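# Load a white part from the tote into the mould

## Task

Pick one white plastic part out of the blue tote and put it, narrow end pointing down and pushed fully home, into the vacant nest of the rotary-table mould closest to the arms. The tote must stay upright in its place with the remaining parts still inside. Finish with both grippers released so neither arm touches any movable object.

## Robot and tools

Robot: two arms, left_arm and right_arm, each ending in a parallel gripper. Each gripper's fingers point along its own +z axis and close along its y axis. The reported end_effector_position is the point between the finger pads, just under 1 cm behind the tips.

Frame: everything uses the scene frame. Its origin sits at table-top height, halfway between the two arms' nominal bases; +z is up, +x reaches out over the table, and left_arm is on the +y side. Arm names do not match left and right in the images. Reported positions and orientations can be off by a few centimetres, more at long reach.

The 14-number row (shared by execute_actions and move): one flat list covering both arms, each value in [-1, 1]. Order: left_arm dx, dy, dz, rx, ry, rz, opening, then right_arm dx, dy, dz, rx, ry, rz, opening. The first six per arm are an offset, not a pose: measured along scene axes from that arm's Hand target at the start of the action or move, with rotation applied about the Hand target's position. Scale: 1.0 equals 0.6 m for dx/dy/dz and 180 degrees for rotation; rx, ry, rz form a single rotation vector. All six zeros means re-command the current Hand target. Opening is absolute, not an offset: +1 fully open (pad gap about 87 mm), +0.5 about 69 mm, 0 about 43 mm, -0.5 about 18 mm, -1 closed. Sending 0 is a real command, so to keep a gripper as it is, repeat its current value.

execute_actions(actions, cameras): actions is a list of actions; each action is a table of up to 15 rows, one row per 1/30 s control step, and a short table repeats its final row until 15 steps pass. Every row in an action counts from the pose at that action's start, not from the row before; the next action starts from the new Hand target, so repeating an offset keeps moving. An empty list just returns state and images. cameras selects images: omitted, null or ["all"] gives all, [] gives none; unknown names invalidate the call.

move(target, speed, blend, opening_speed, blocking, cameras): drives each gripper in a straight line. target is one row or a list of up to 15 rows; in a list, every row still counts from the same starting Hand targets. speed is the path's top speed in m/s, 0.002 to 2.9, default 0.25 (rotation up to twice that in rad/s), one value or one per target. blend, in metres, rounds corners between listed targets (default 0). opening_speed is how fast the commanded opening changes, per second on the -1..+1 scale, at least 0.2. blocking=false returns after about 0.5 s while the move continues. A move lasts at most 10 s of path and does not avoid obstacles or the other arm. Its result adds a move: line such as done, off_target, moving, held or fault, plus limits (paced = pose clipped, held = steps withheld). done means at rest within 10 mm and 2 degrees of the target; neither done nor off_target tells you about contact.

wait(seconds): 0 to 10 s, arms keep their last command; a running move continues. stop(): brakes a running move (needs braking room). zoom_image(camera, region): region [x0, y0, x1, y1] in image pixels from the top-left, at most 504 by 504, of a camera present in the latest images. finished_scene(scene): ends the current scene, given its number; it cannot be undone, so confirm success first.

Cameras: cam_head_left, cam_head_right, cam_high, cam_low, cam_left_wrist, cam_right_wrist, each 896x504. Wrist images may lag while the arm moves.

Result fields: end_effector_position (m) and end_effector_quat_wxyz in the scene frame; Hand target, the last commanded pose after clipping, which the next offsets start from; grip_measured, the finger motor reading on the opening scale; Joint positions (gripper last, 0 closed to 1 open); Joint velocities, marked within noise when still; Joint torques; Tool commands. MOTOR HOT warns of heating; OVER-TEMPERATURE FAULT means that arm folds and goes idle.

Behaviour to expect: orientation commands are clipped to 40 degrees from the measured orientation each step. Grippers often stop short or sag and tilt, especially far out; check the result and send the missing offset, or correct the tilt. Small moves may not happen or may drift sideways. An arm blocked by an object keeps pushing until commanded back past its gripper. To grip, command an opening about 0.04 below the grip_measured reading at first contact.

Avoid: dropping the part or releasing it while it moves; fast impacts or heavy pressing; knocking over or shifting the tote; anything leaving the table; grippers or arms hitting each other, or one gripper closing on the other's fingers; paths close to an arm's own base (go around it); holding loads or stretched poses for long, which heats motors. A camera cable resting on an object counts as touching it, so at the end lift both grippers clear, open.

Each tool is called as name([rows], argument=value, ...), one row to a line, values as JSON.

## Session

execute_actions(actions=[])

Scene clock: 0.00 s.
left_arm: end_effector_position=(+0.4068, +0.2544, +0.1821) grip_measured=+1.000 end_effector_quat_wxyz=(+0.468, -0.072, +0.881, -0.016) | right_arm: end_effector_position=(+0.2237, -0.2899, +0.0600) grip_measured=+0.985 end_effector_quat_wxyz=(+0.543, +0.087, +0.835, +0.014)
Joint positions: left_arm=[-0.226 1.326 0.907 -0.196 -0.235 -0.279 1] | right_arm=[0.717 1.043 0.067 0.417 0.689 0.509 0.993]
Joint velocities: within noise
Joint torques (N m): no reading
Motor temperatures (°C): left_arm=[30 35 38 29 27 29 29] | right_arm=[31 41 36 30 27 28 31]
Heat: left arm: 38 °C; right arm: 41 °C.
Hand target: left_arm +0.4084, +0.2541, +0.1875; +0.474, -0.072, +0.877, -0.018 | right_arm +0.2270, -0.2874, +0.0651; +0.549, +0.090, +0.831, +0.020
Tool commands: left_gripper/opening=+1.0 right_gripper/opening=+1.0

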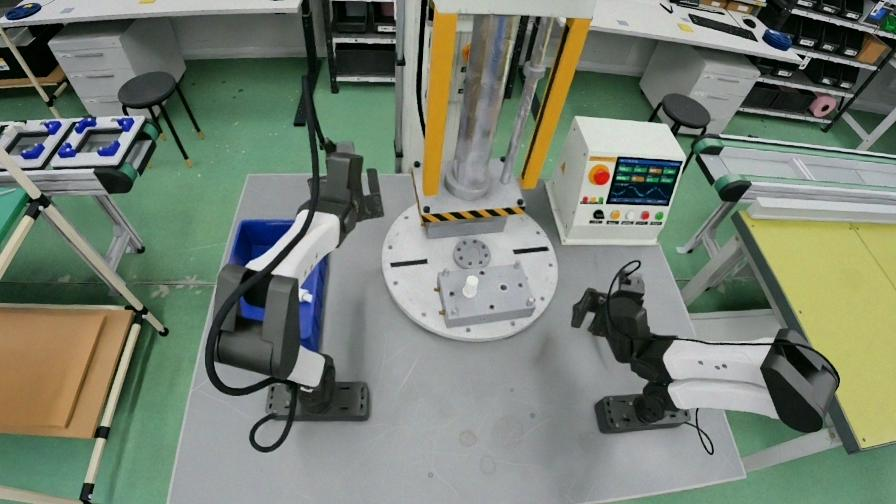

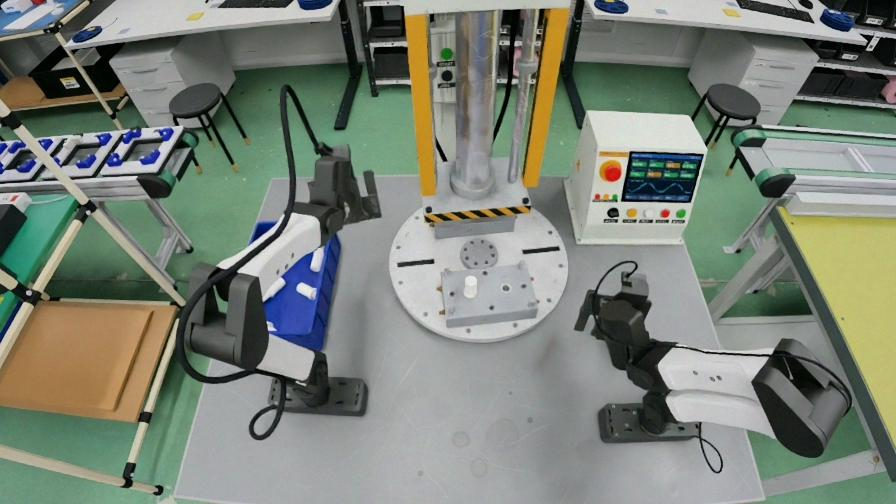

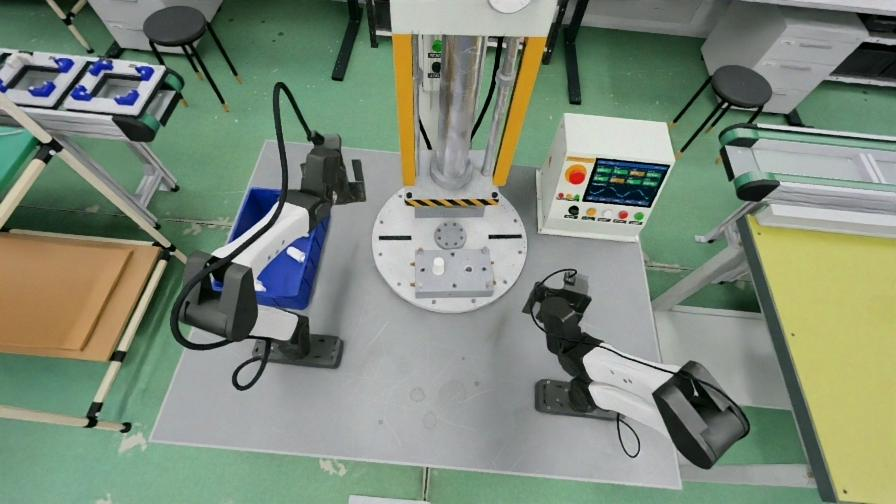

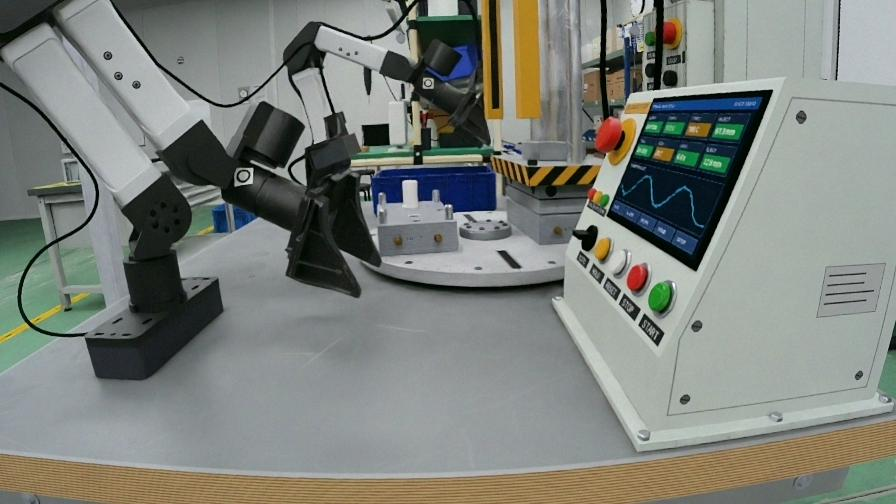

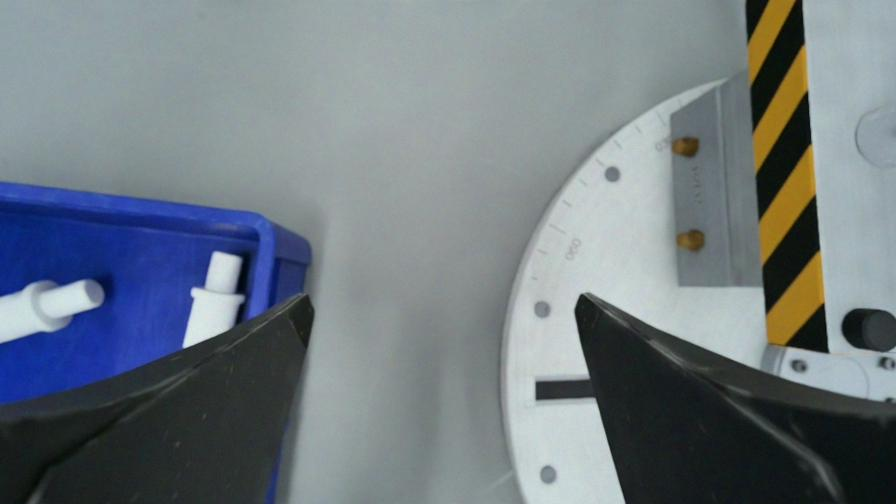

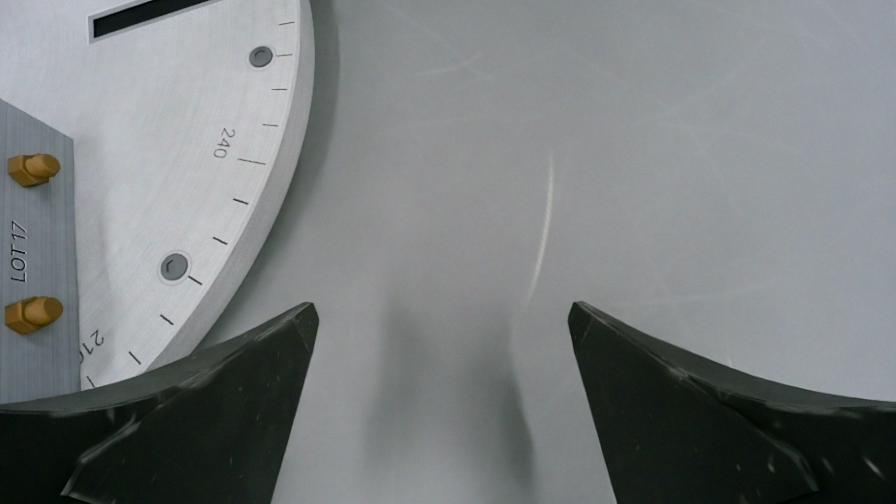

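zoom_image(camera="cam_head_right", region=[400, 240, 580, 340])

zoom_image(camera="cam_head_right", region=[220, 200, 360, 370])

zoom_image(camera="cam_low", region=[360, 150, 540, 270])

zoom_image(camera="cam_left_wrist", region=[0, 150, 340, 400])

Scaled by 2.800 from the camera's 896x504 image, which has a finer 1280x720 frame.

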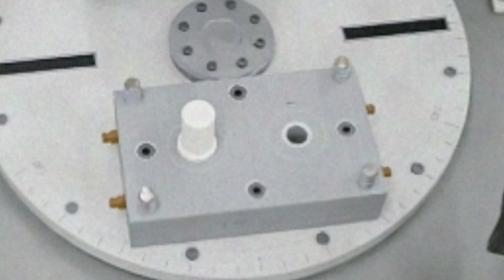

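Scaled by 2.965 from the camera's 896x504 image, which has a finer 1280x720 frame.

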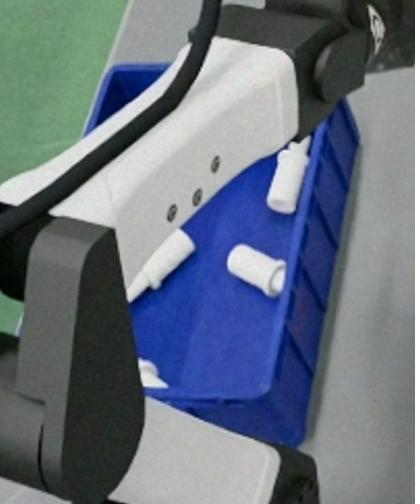

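Scaled by 2.800 from the camera's 896x504 image, which has a finer 1280x720 frame.

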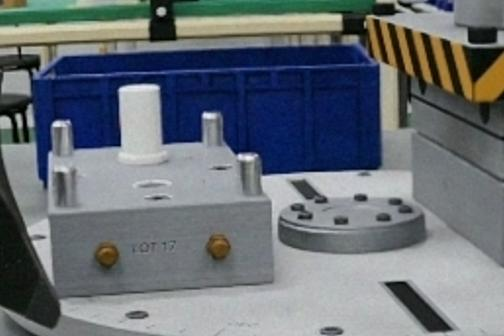

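Scaled by 1.482 from the camera's 896x504 image, which has a finer 1280x720 frame.

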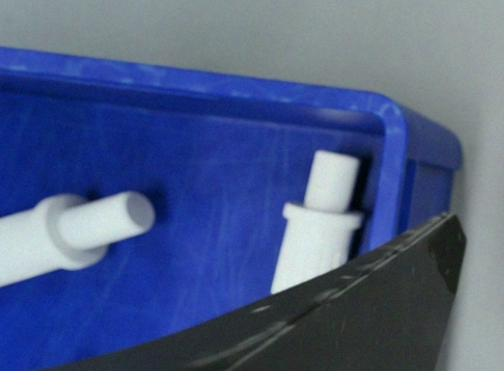

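move(target=[-0.26,-0.25,0.25,0,0,0,1,0,0,0,0,0,0,1], speed=0.3)

zoom_image(camera="cam_head_right", region=[220, 180, 380, 370])

zoom_image(camera="cam_head_left", region=[200, 180, 380, 390])

Scene clock: 37.67 s.
left_arm: end_effector_position=(+0.2497, +0.1053, +0.3329) grip_measured=+1.000 end_effector_quat_wxyz=(+0.467, -0.065, +0.882, -0.021) | right_arm: end_effector_position=(+0.2237, -0.2899, +0.0600) grip_measured=+0.985 end_effector_quat_wxyz=(+0.543, +0.087, +0.835, +0.014)
Joint positions: left_arm=[-1.112 1.397 1.668 -1.305 -0.856 -1.022 1] | right_arm=[0.717 1.043 0.067 0.417 0.689 0.509 0.993]
Joint velocities: within noise
Joint torques (N m): left_arm=[0.46 -2.91 9.32 0.96 -0.57 -0.1] | right_arm=[-0.42 -1.46 6.35 1.93 0.29 0]
Motor temperatures (°C): left_arm=[30 37 41 32 27 29 29] | right_arm=[31 40 40 33 27 28 31]
Heat: left arm: 41 °C; right arm: 40 °C.
Hand target: left_arm +0.2525, +0.1041, +0.3375; +0.474, -0.073, +0.877, -0.018 | right_arm +0.2270, -0.2874, +0.0651; +0.549, +0.090, +0.831, +0.020
Off the commanded pose: left_arm 0.006 m, 1 deg | right_arm 0.007 m, 1 deg.
move: done
camera_calibration:
cam_left_wrist: T_world_to_cam=[[0.0925276, -0.989895, 0.107455, 0.0420242], [-0.99084, -0.102198, -0.0882738, 0.309195], [0.0983635, -0.0983028, -0.990283, 0.450235], [0, 0, 0, 1]] pos_world=[0.258187, 0.117458, 0.468638]

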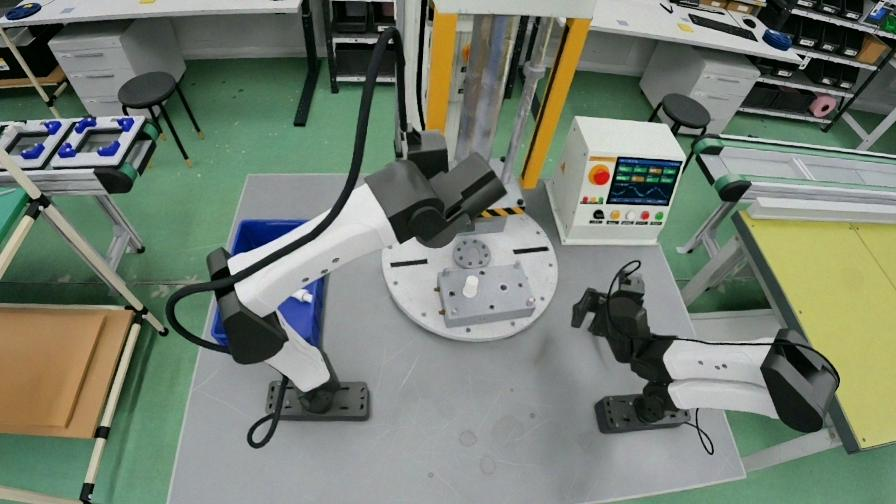

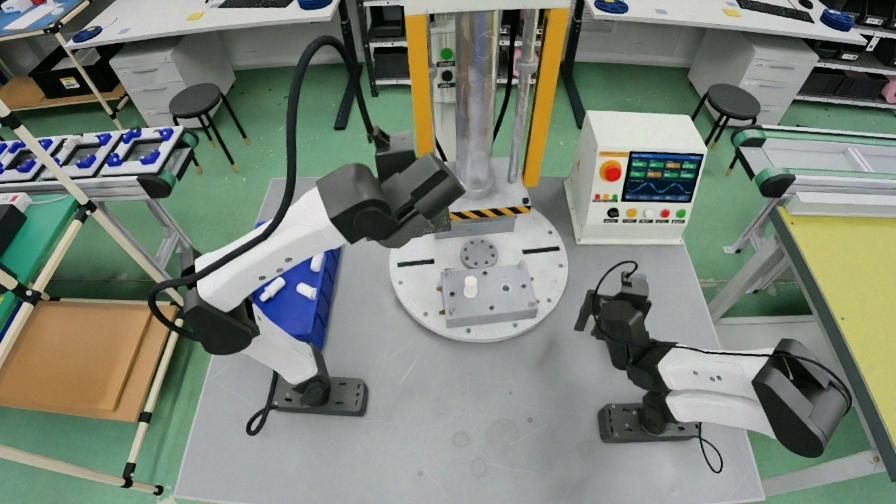

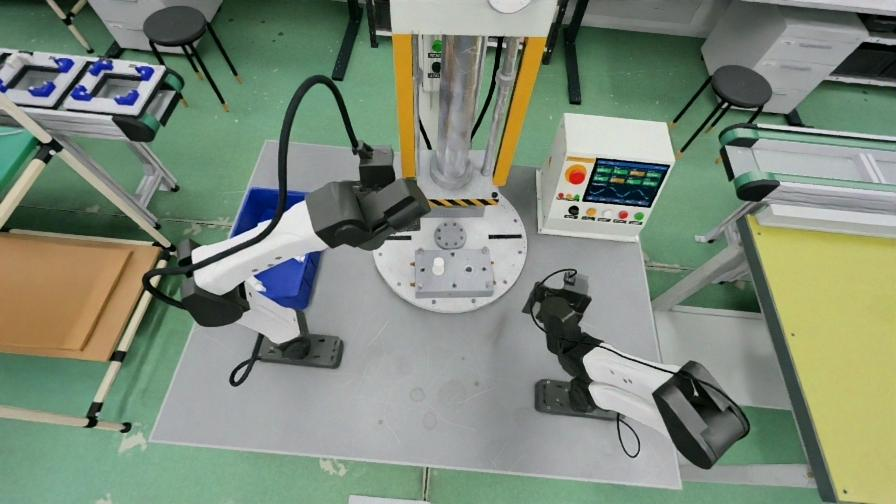

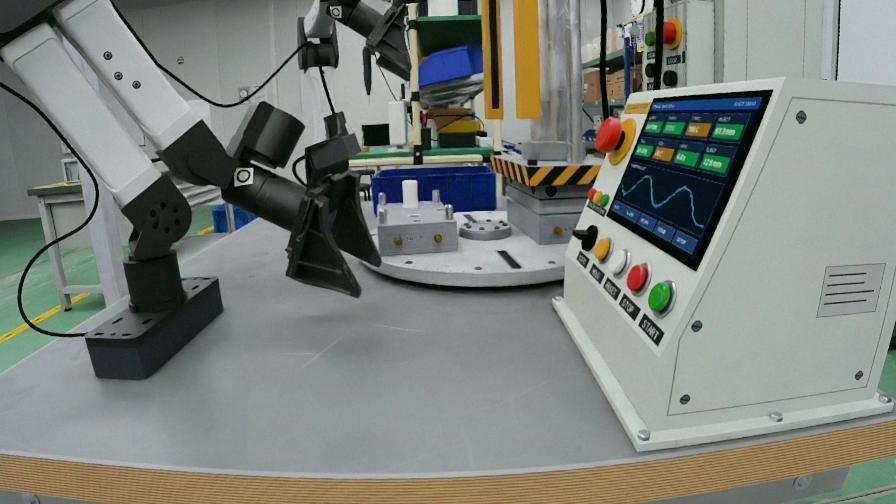

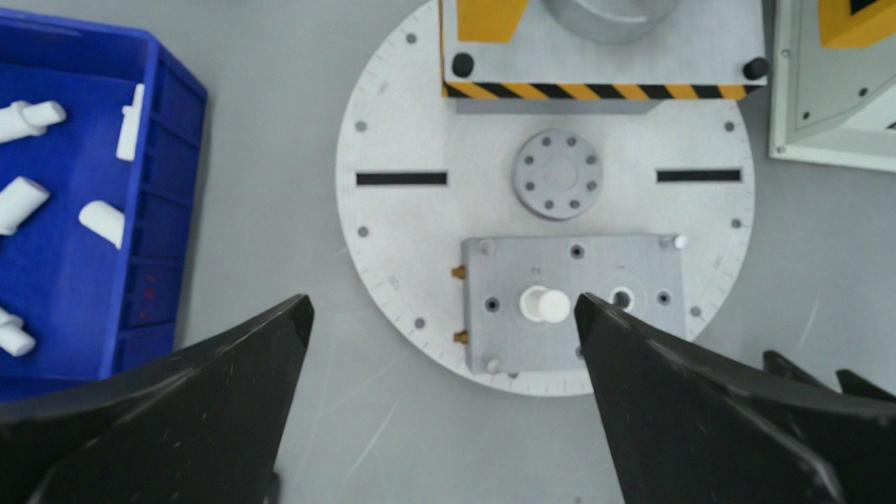

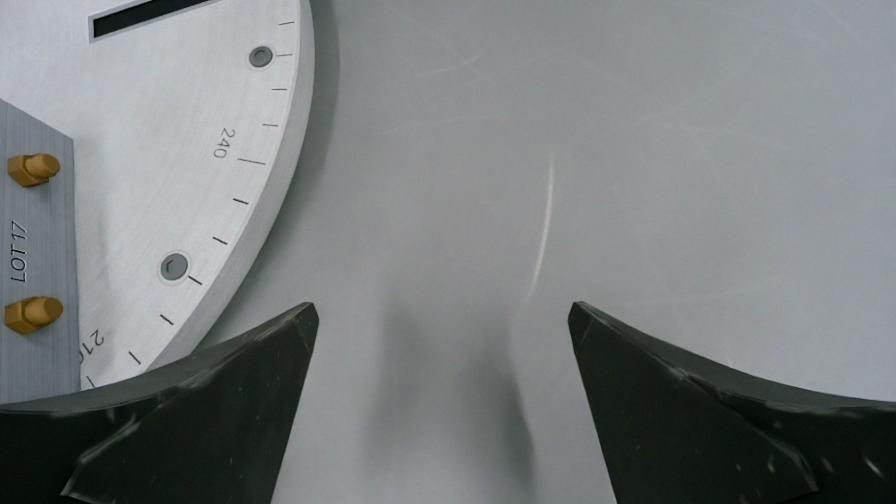

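Scaled by 2.653 from the camera's 896x504 image, which has a finer 1280x720 frame.

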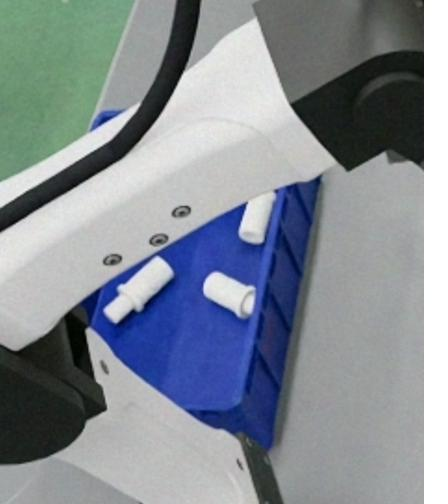

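Scaled by 2.400 from the camera's 896x504 image, which has a finer 1280x720 frame.

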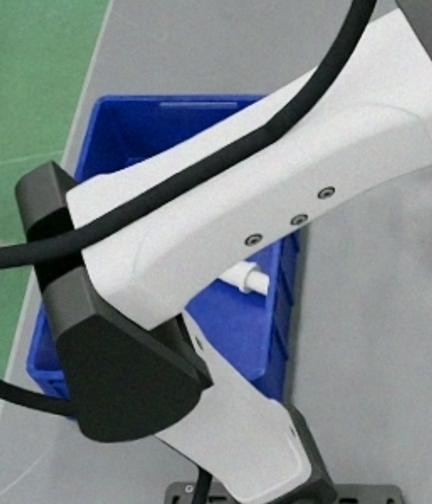

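move(target=[0.079,0.615,-0.196,0.122,0.300,-0.252,1,0,0,0,0,0,0,1], speed=0.3, cameras=["cam_head_right","cam_left_wrist","cam_head_left"])

Scene clock: 75.73 s.
left_arm: end_effector_position=(+0.2987, +0.4690, +0.2176) grip_measured=+1.000 end_effector_quat_wxyz=(+0.010, +0.339, +0.941, +0.003) | right_arm: end_effector_position=(+0.2237, -0.2899, +0.0600) grip_measured=+0.985 end_effector_quat_wxyz=(+0.543, +0.087, +0.835, +0.014)
Joint positions: left_arm=[0.412 1.801 1.82 -1.572 0.009 1.09 1] | right_arm=[0.717 1.043 0.067 0.417 0.689 0.509 0.993]
Joint velocities: within noise
Joint torques (N m): left_arm=[0.98 -6.2 9.1 0.16 0.08 0.13] | right_arm=[-0.31 -1.54 6.31 1.92 0.27 -0.02]
Motor temperatures (°C): left_arm=[30 36 44 31 28 29 28] | right_arm=[31 40 42 34 27 28 31]
Heat: left arm: 44 °C; right arm: 42 °C.
Hand target: left_arm +0.2999, +0.4730, +0.2200; +0.000, +0.343, +0.940, -0.001 | right_arm +0.2270, -0.2874, +0.0651; +0.549, +0.090, +0.831, +0.020
Off the commanded pose: left_arm 0.005 m, 1 deg | right_arm 0.007 m, 1 deg.
joint sent to its limit (left arm) — joint 4 (wrist pitch), lower limit. The joint targets still meet the commanded pose.
move: done
camera_calibration:
cam_left_wrist: T_world_to_cam=[[-0.632106, -0.774873, -0.00373757, 0.54973], [-0.505098, 0.408368, 0.760337, -0.184391], [-0.587638, 0.482501, -0.649519, 0.225508], [0, 0, 0, 1]] pos_world=[0.38687, 0.392462, 0.288725]
Images, in order (width x height): cam_head_left 896x504, cam_head_right 896x504, cam_left_wrist 896x504.

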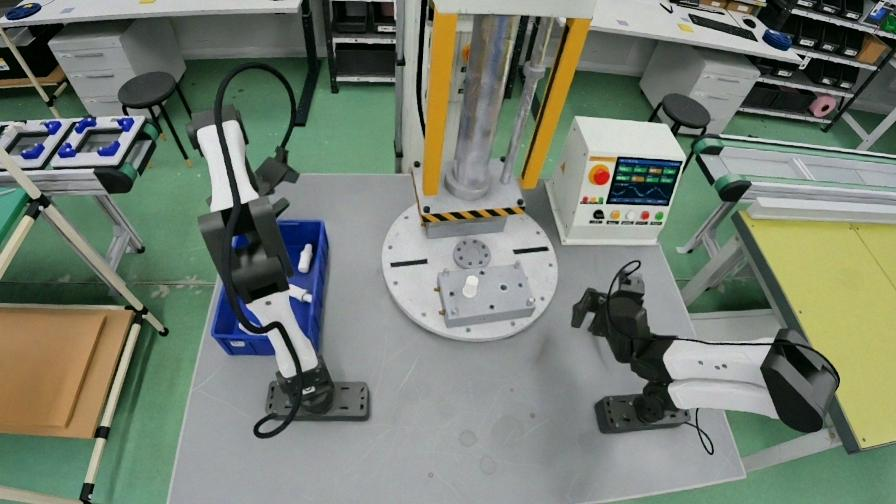

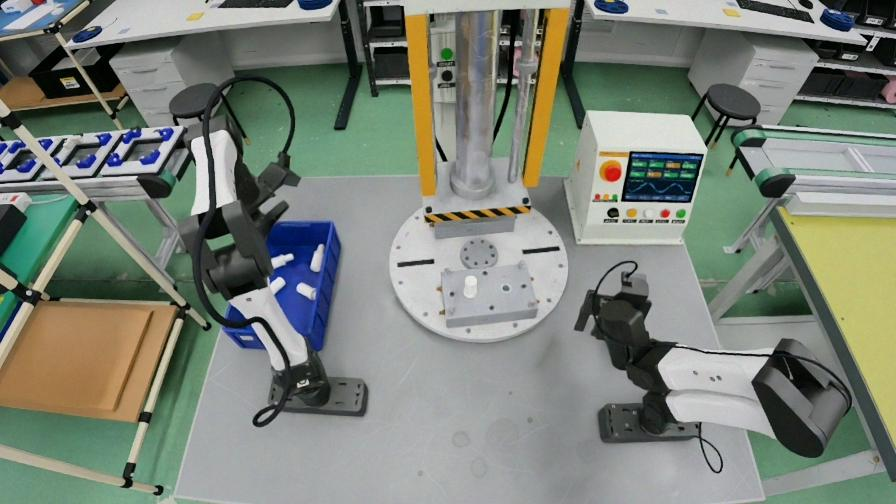

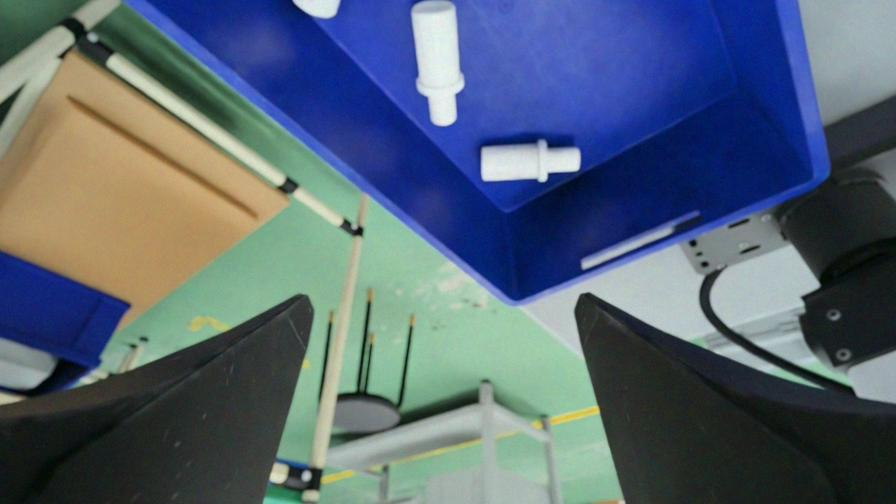

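move(target=[-0.003,0.009,-0.213,0,0,0.0256,0.1,0,0,0,0,0,0,1], speed=0.25, cameras=["cam_left_wrist"])

Scene clock: 87.63 s.
left_arm: end_effector_position=(+0.2997, +0.4756, +0.0987) grip_measured=+0.100 end_effector_quat_wxyz=(+0.006, +0.311, +0.950, +0.000) | right_arm: end_effector_position=(+0.2237, -0.2899, +0.0600) grip_measured=+0.985 end_effector_quat_wxyz=(+0.543, +0.087, +0.835, +0.014)
Joint positions: left_arm=[0.432 1.821 1.368 -1.109 0.009 1.052 0.55] | right_arm=[0.717 1.043 0.067 0.417 0.689 0.509 0.993]
Joint velocities: within noise
Joint torques (N m): left_arm=[1.25 -6.28 6.06 0.43 0.1 -0.04] | right_arm=[-0.29 -1.46 6.38 1.93 0.27 0]
Motor temperatures (°C): left_arm=[30 36 44 31 28 29 28] | right_arm=[31 40 42 35 27 28 31]
Heat: left arm: 44 °C; right arm: 42 °C.
Hand target: left_arm +0.2981, +0.4785, +0.0921; +0.000, +0.305, +0.953, -0.001 | right_arm +0.2270, -0.2874, +0.0651; +0.549, +0.090, +0.831, +0.020
Off the commanded pose: left_arm 0.007 m, 1 deg | right_arm 0.007 m, 1 deg.
move: done
camera_calibration:
cam_left_wrist: T_world_to_cam=[[-0.585478, -0.810676, 0.0044273, 0.557287], [-0.521569, 0.380852, 0.76349, -0.0783827], [-0.62063, 0.444697, -0.645804, 0.173067], [0, 0, 0, 1]] pos_world=[0.392808, 0.404669, 0.169145]
Images, in order (width x height): cam_left_wrist 896x504.

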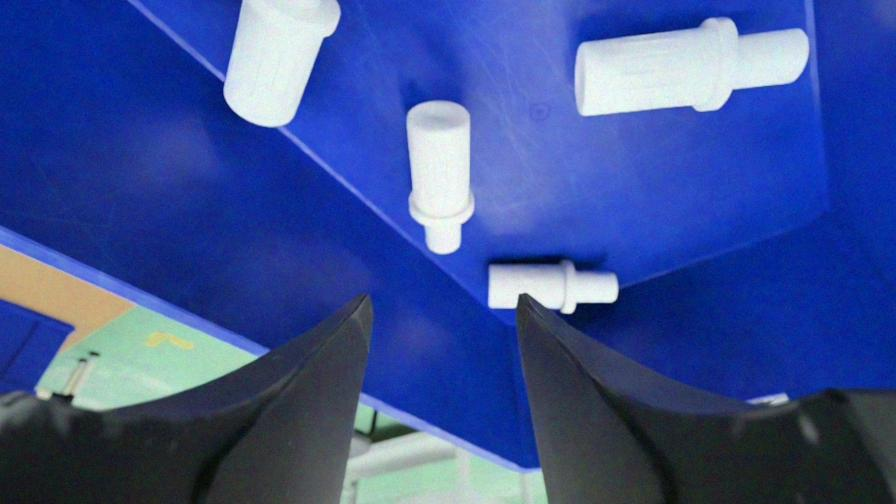

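move(target=[0.0,-0.0025,-0.12,0,0,0.007,0.1,0,0,0,0,0,0,1], speed=0.15, cameras=["cam_left_wrist"])

Scene clock: 98.40 s.
left_arm: end_effector_position=(+0.3001, +0.4753, +0.0269) grip_measured=+0.100 end_effector_quat_wxyz=(+0.005, +0.299, +0.954, +0.000) | right_arm: end_effector_position=(+0.2237, -0.2899, +0.0600) grip_measured=+0.985 end_effector_quat_wxyz=(+0.543, +0.087, +0.835, +0.014)
Joint positions: left_arm=[0.432 1.919 1.195 -0.839 0.008 1.027 0.55] | right_arm=[0.717 1.043 0.067 0.417 0.689 0.509 0.993]
Joint velocities: within noise
Joint torques (N m): left_arm=[1.02 -6.52 5.65 0.43 0.11 -0.05] | right_arm=[-0.35 -1.4 6.26 1.92 0.25 0.02]
Motor temperatures (°C): left_arm=[30 38 43 30 27 29 28] | right_arm=[31 40 42 35 27 28 31]
Heat: left arm: 43 °C; right arm: 42 °C.
Hand target: left_arm +0.2981, +0.4770, +0.0202; +0.000, +0.294, +0.956, -0.001 | right_arm +0.2270, -0.2874, +0.0651; +0.549, +0.090, +0.831, +0.020
Off the commanded pose: left_arm 0.007 m, 1 deg | right_arm 0.007 m, 1 deg.
move: done
camera_calibration:
cam_left_wrist: T_world_to_cam=[[-0.565255, -0.8249, 0.0052413, 0.55822], [-0.529742, 0.367856, 0.764235, -0.014702], [-0.632346, 0.429211, -0.644916, 0.137908], [0, 0, 0, 1]] pos_world=[0.394953, 0.406692, 0.097249]
Images, in order (width x height): cam_left_wrist 896x504.

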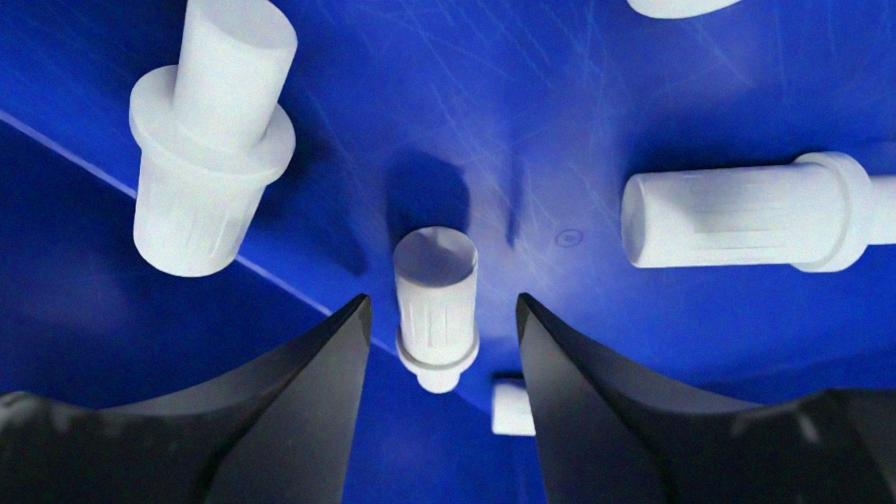

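move([
  [0.005,0,-0.02,0,0,0.007,0.1,0,0,0,0,0,0,1],
  [0.005,0,-0.02,0,0,0.007,-0.75,0,0,0,0,0,0,1],
], speed=0.1, opening_speed=0.7, cameras=["cam_left_wrist"])

Scene clock: 109.93 s.
left_arm: end_effector_position=(+0.3034, +0.4764, +0.0184) grip_measured=-0.344 end_effector_quat_wxyz=(+0.007, +0.291, +0.957, +0.001) | right_arm: end_effector_position=(+0.2237, -0.2899, +0.0600) grip_measured=+0.985 end_effector_quat_wxyz=(+0.543, +0.087, +0.835, +0.014)
Joint positions: left_arm=[0.432 1.946 1.195 -0.809 0.008 1.009 0.328] | right_arm=[0.717 1.043 0.067 0.417 0.689 0.509 0.993]
Joint velocities: within noise
Joint torques (N m): left_arm=[0.85 -6.08 5.11 0.55 0.11 -0.11] | right_arm=[-0.39 -1.48 6.32 1.92 0.29 -0.02]
Motor temperatures (°C): left_arm=[30 38 43 30 27 29 28] | right_arm=[31 40 42 35 27 28 31]
Heat: left arm: 43 °C; right arm: 42 °C.
Hand target: left_arm +0.3011, +0.4770, +0.0081; +0.000, +0.283, +0.959, -0.001 | right_arm +0.2270, -0.2874, +0.0651; +0.549, +0.090, +0.831, +0.020
Off the commanded pose: left_arm 0.011 m, 1 deg | right_arm 0.007 m, 1 deg.
move: off_target (left_arm); target 2's new opening was sent with left_arm's hand 0.011 m and 1 deg from that target
camera_calibration:
cam_left_wrist: T_world_to_cam=[[-0.550681, -0.834711, 0.00292378, 0.56141], [-0.538211, 0.357745, 0.763117, 0.000576704], [-0.638028, 0.41866, -0.646254, 0.140848], [0, 0, 0, 1]] pos_world=[0.399333, 0.409441, 0.0889421]
Images, in order (width x height): cam_left_wrist 896x504.

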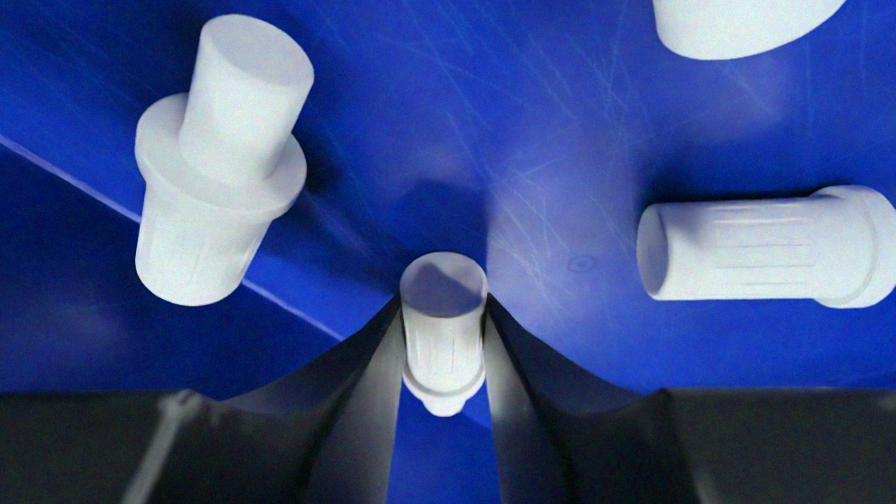

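move([
  [0,0,0.383,0,0,0,-0.75,0,0,0,0,0,0,1],
  [-0.058,-0.895,0.4,-0.2421,-0.4379,0.0345,-0.75,0,0,0,0,0,0,1],
], speed=0.2, blend=0.03)

Scene clock: 137.00 s.
left_arm: end_effector_position=(+0.2663, -0.0579, +0.2500) grip_measured=-0.344 end_effector_quat_wxyz=(+0.688, +0.156, +0.692, -0.155) | right_arm: end_effector_position=(+0.2237, -0.2899, +0.0600) grip_measured=+0.985 end_effector_quat_wxyz=(+0.543, +0.087, +0.835, +0.014)
Joint positions: left_arm=[-1.296 1.541 0.819 0.713 -0.865 -0.006 0.328] | right_arm=[0.717 1.043 0.067 0.417 0.689 0.509 0.993]
Joint velocities: within noise
Joint torques (N m): left_arm=[0.32 -4.63 7.87 1.83 -0.02 0.09] | right_arm=[-0.29 -1.42 6.39 1.92 0.26 0.01]
Motor temperatures (°C): left_arm=[30 39 42 31 27 29 29] | right_arm=[31 39 43 36 27 28 31]
Heat: left arm: 42 °C; right arm: 43 °C.
Hand target: left_arm +0.2662, -0.0600, +0.2481; +0.690, +0.154, +0.690, -0.153 | right_arm +0.2270, -0.2874, +0.0651; +0.549, +0.090, +0.831, +0.020
Off the commanded pose: left_arm 0.003 m, 0 deg | right_arm 0.007 m, 1 deg.
move: done
camera_calibration:
cam_left_wrist: T_world_to_cam=[[-0.435887, -0.899982, 0.00588595, 0.0591507], [-0.69876, 0.334293, -0.632442, 0.385253], [0.567218, -0.279786, -0.774586, 0.161197], [0, 0, 0, 1]] pos_world=[0.203549, -0.0304524, 0.368163]

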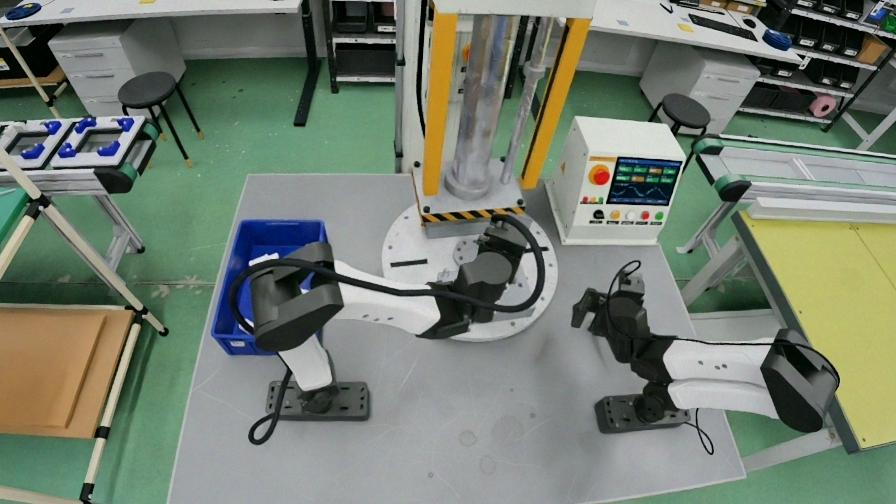

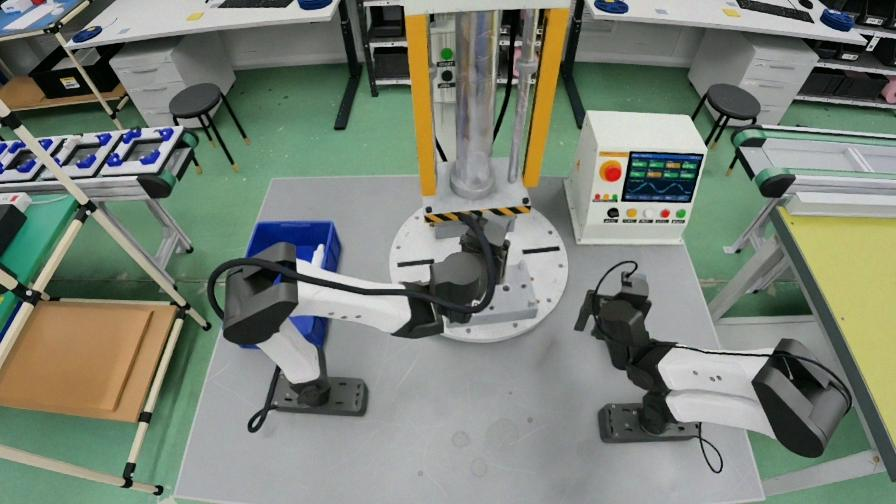

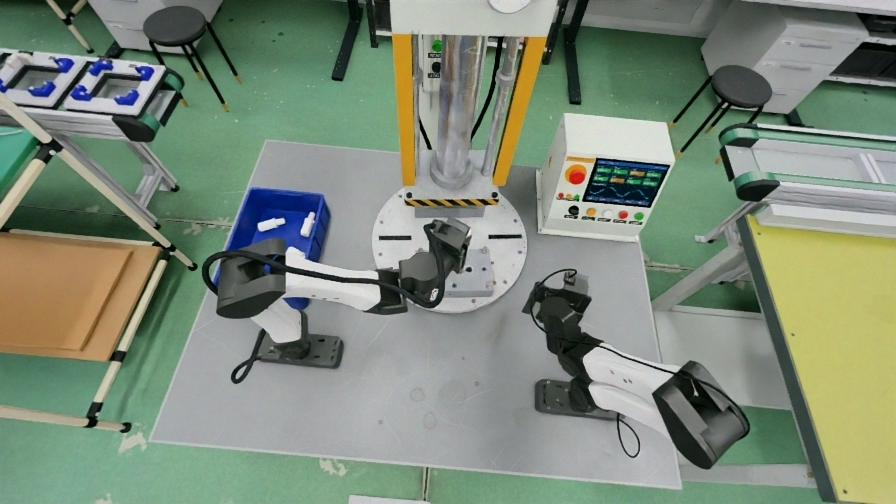

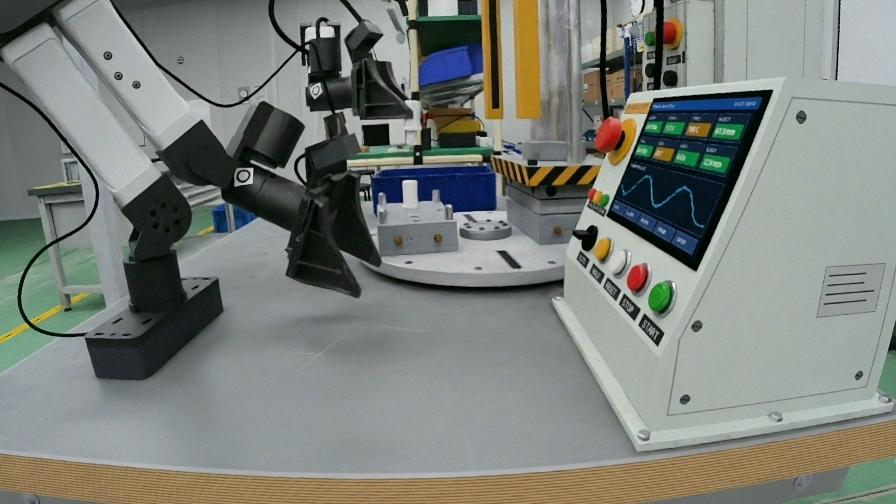

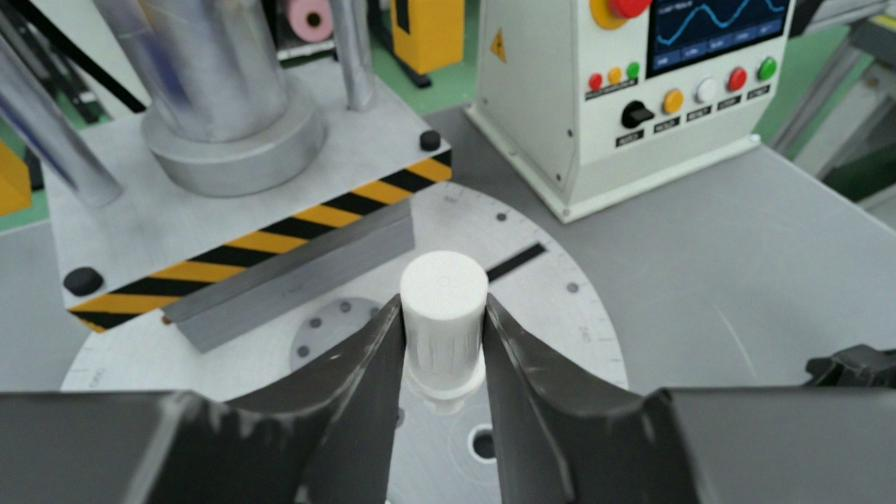

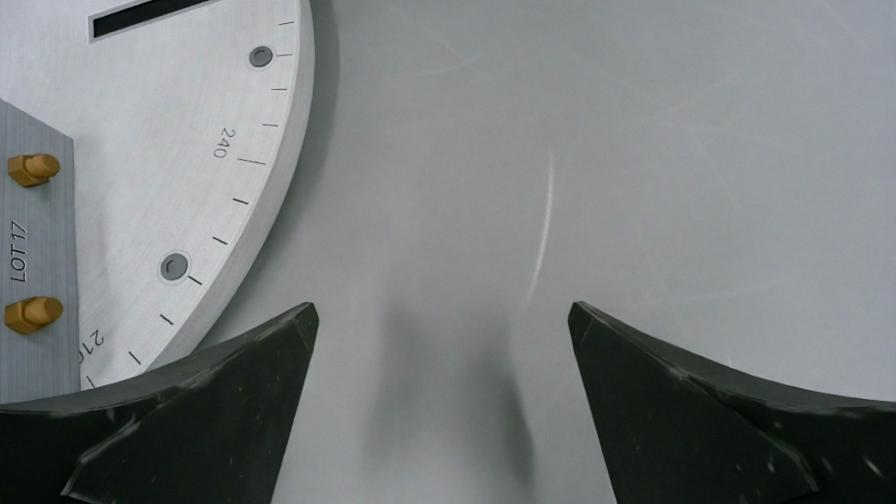

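zoom_image(camera="cam_low", region=[320, 20, 500, 260])

zoom_image(camera="cam_left_wrist", region=[340, 220, 560, 504])

Scaled by 2.100 from the camera's 896x504 image, which has a finer 1280x720 frame.

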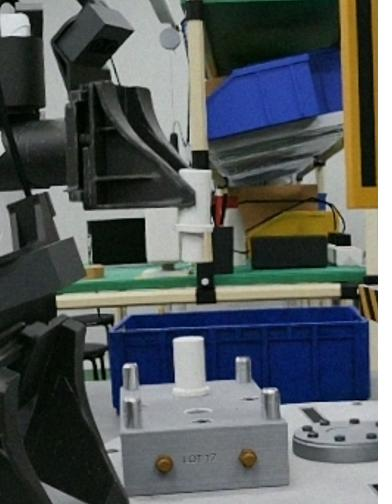

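Scaled by 1.775 from the camera's 896x504 image, which has a finer 1280x720 frame.

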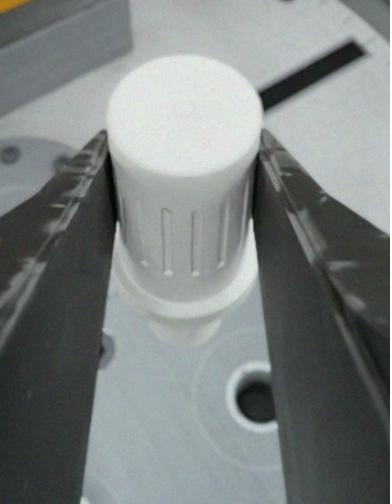

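move([
  [-0.0083,-0.0442,0,0,0,0,-0.75,0,0,0,0,0,0,1],
  [-0.0083,-0.0442,-0.125,0,0,0,-0.75,0,0,0,0,0,0,1],
], speed=0.15, cameras=["cam_left_wrist","cam_low","cam_high","cam_head_right"])

zoom_image(camera="cam_left_wrist", region=[340, 220, 560, 504])

zoom_image(camera="cam_low", region=[340, 130, 480, 270])

Scene clock: 175.60 s.
left_arm: end_effector_position=(+0.2619, -0.0869, +0.1781) grip_measured=-0.344 end_effector_quat_wxyz=(+0.689, +0.155, +0.691, -0.155) | right_arm: end_effector_position=(+0.2237, -0.2899, +0.0600) grip_measured=+0.985 end_effector_quat_wxyz=(+0.543, +0.087, +0.835, +0.014)
Joint positions: left_arm=[-1.331 1.826 0.787 1.034 -0.9 -0.005 0.328] | right_arm=[0.717 1.043 0.067 0.417 0.689 0.509 0.993]
Joint velocities: within noise
Joint torques (N m): left_arm=[0.38 -5.85 5.87 1.88 -0.01 0.05] | right_arm=[-0.31 -1.44 6.34 1.91 0.26 0]
Motor temperatures (°C): left_arm=[29 38 44 34 27 29 29] | right_arm=[31 39 43 36 27 28 31]
Heat: left arm: 44 °C; right arm: 43 °C.
Hand target: left_arm +0.2612, -0.0865, +0.1732; +0.690, +0.154, +0.690, -0.153 | right_arm +0.2270, -0.2874, +0.0651; +0.549, +0.090, +0.831, +0.020
Off the commanded pose: left_arm 0.005 m, 0 deg | right_arm 0.007 m, 1 deg.
move: done
camera_calibration:
cam_left_wrist: T_world_to_cam=[[-0.435628, -0.900095, 0.0075382, 0.0311874], [-0.697946, 0.33248, -0.634293, 0.346391], [0.568418, -0.281577, -0.773056, 0.0992111], [0, 0, 0, 1]] pos_world=[0.198955, -0.0591606, 0.296174]
Images, in order (width x height): cam_head_right 896x504, cam_high 896x504, cam_low 896x504, cam_left_wrist 896x504.

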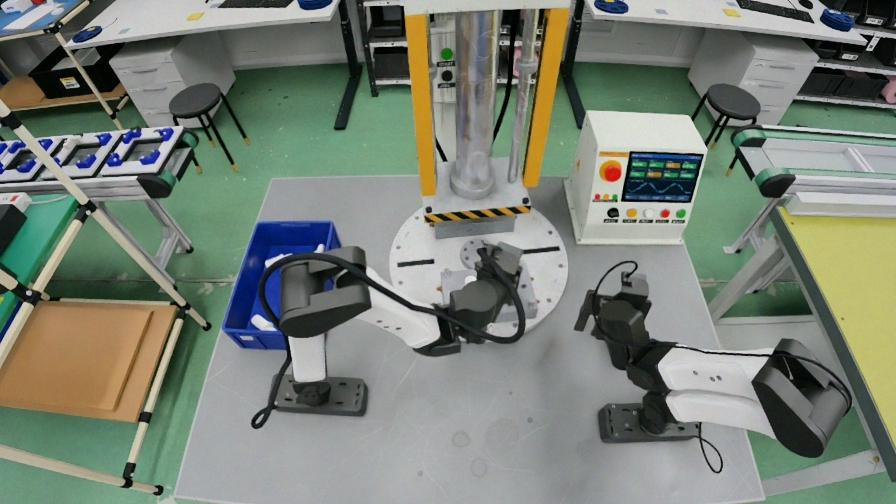

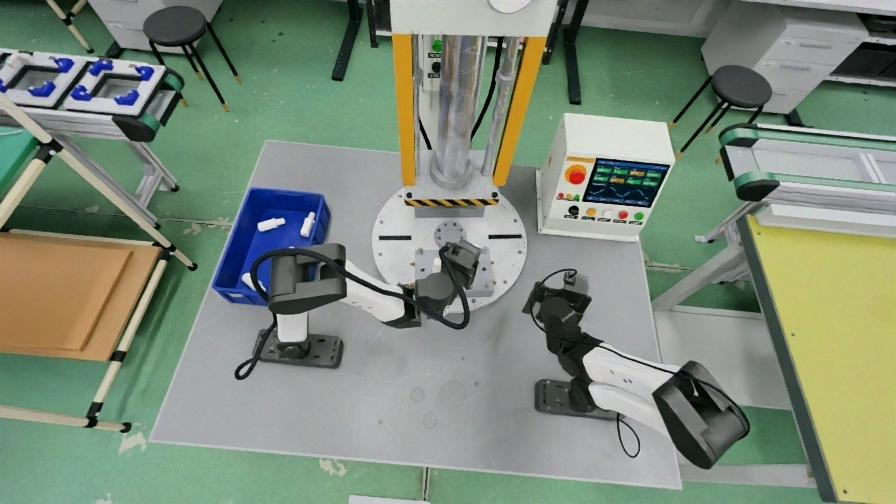

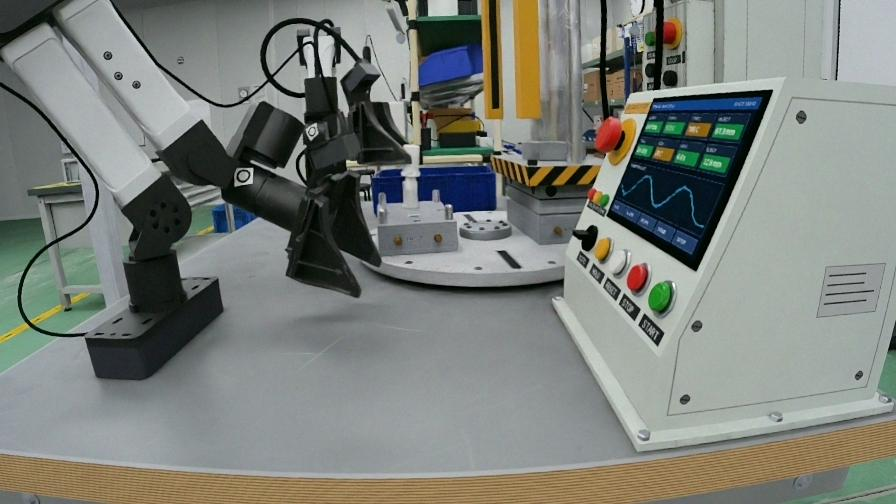

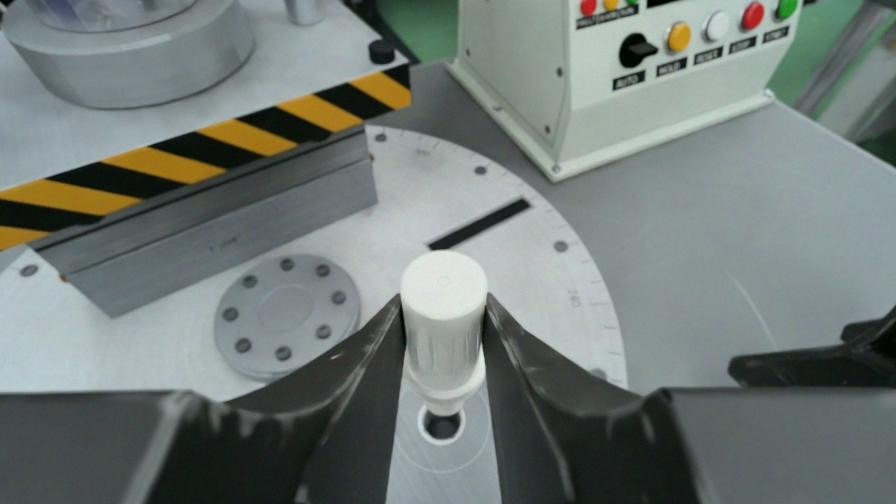

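Scaled by 1.775 from the camera's 896x504 image, which has a finer 1280x720 frame.

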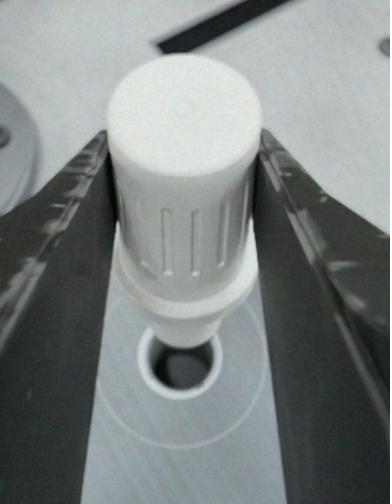

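Scaled by 3.600 from the camera's 896x504 image, which has a finer 1280x720 frame.

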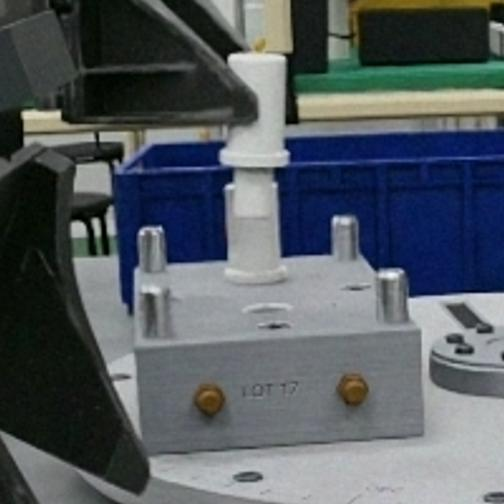

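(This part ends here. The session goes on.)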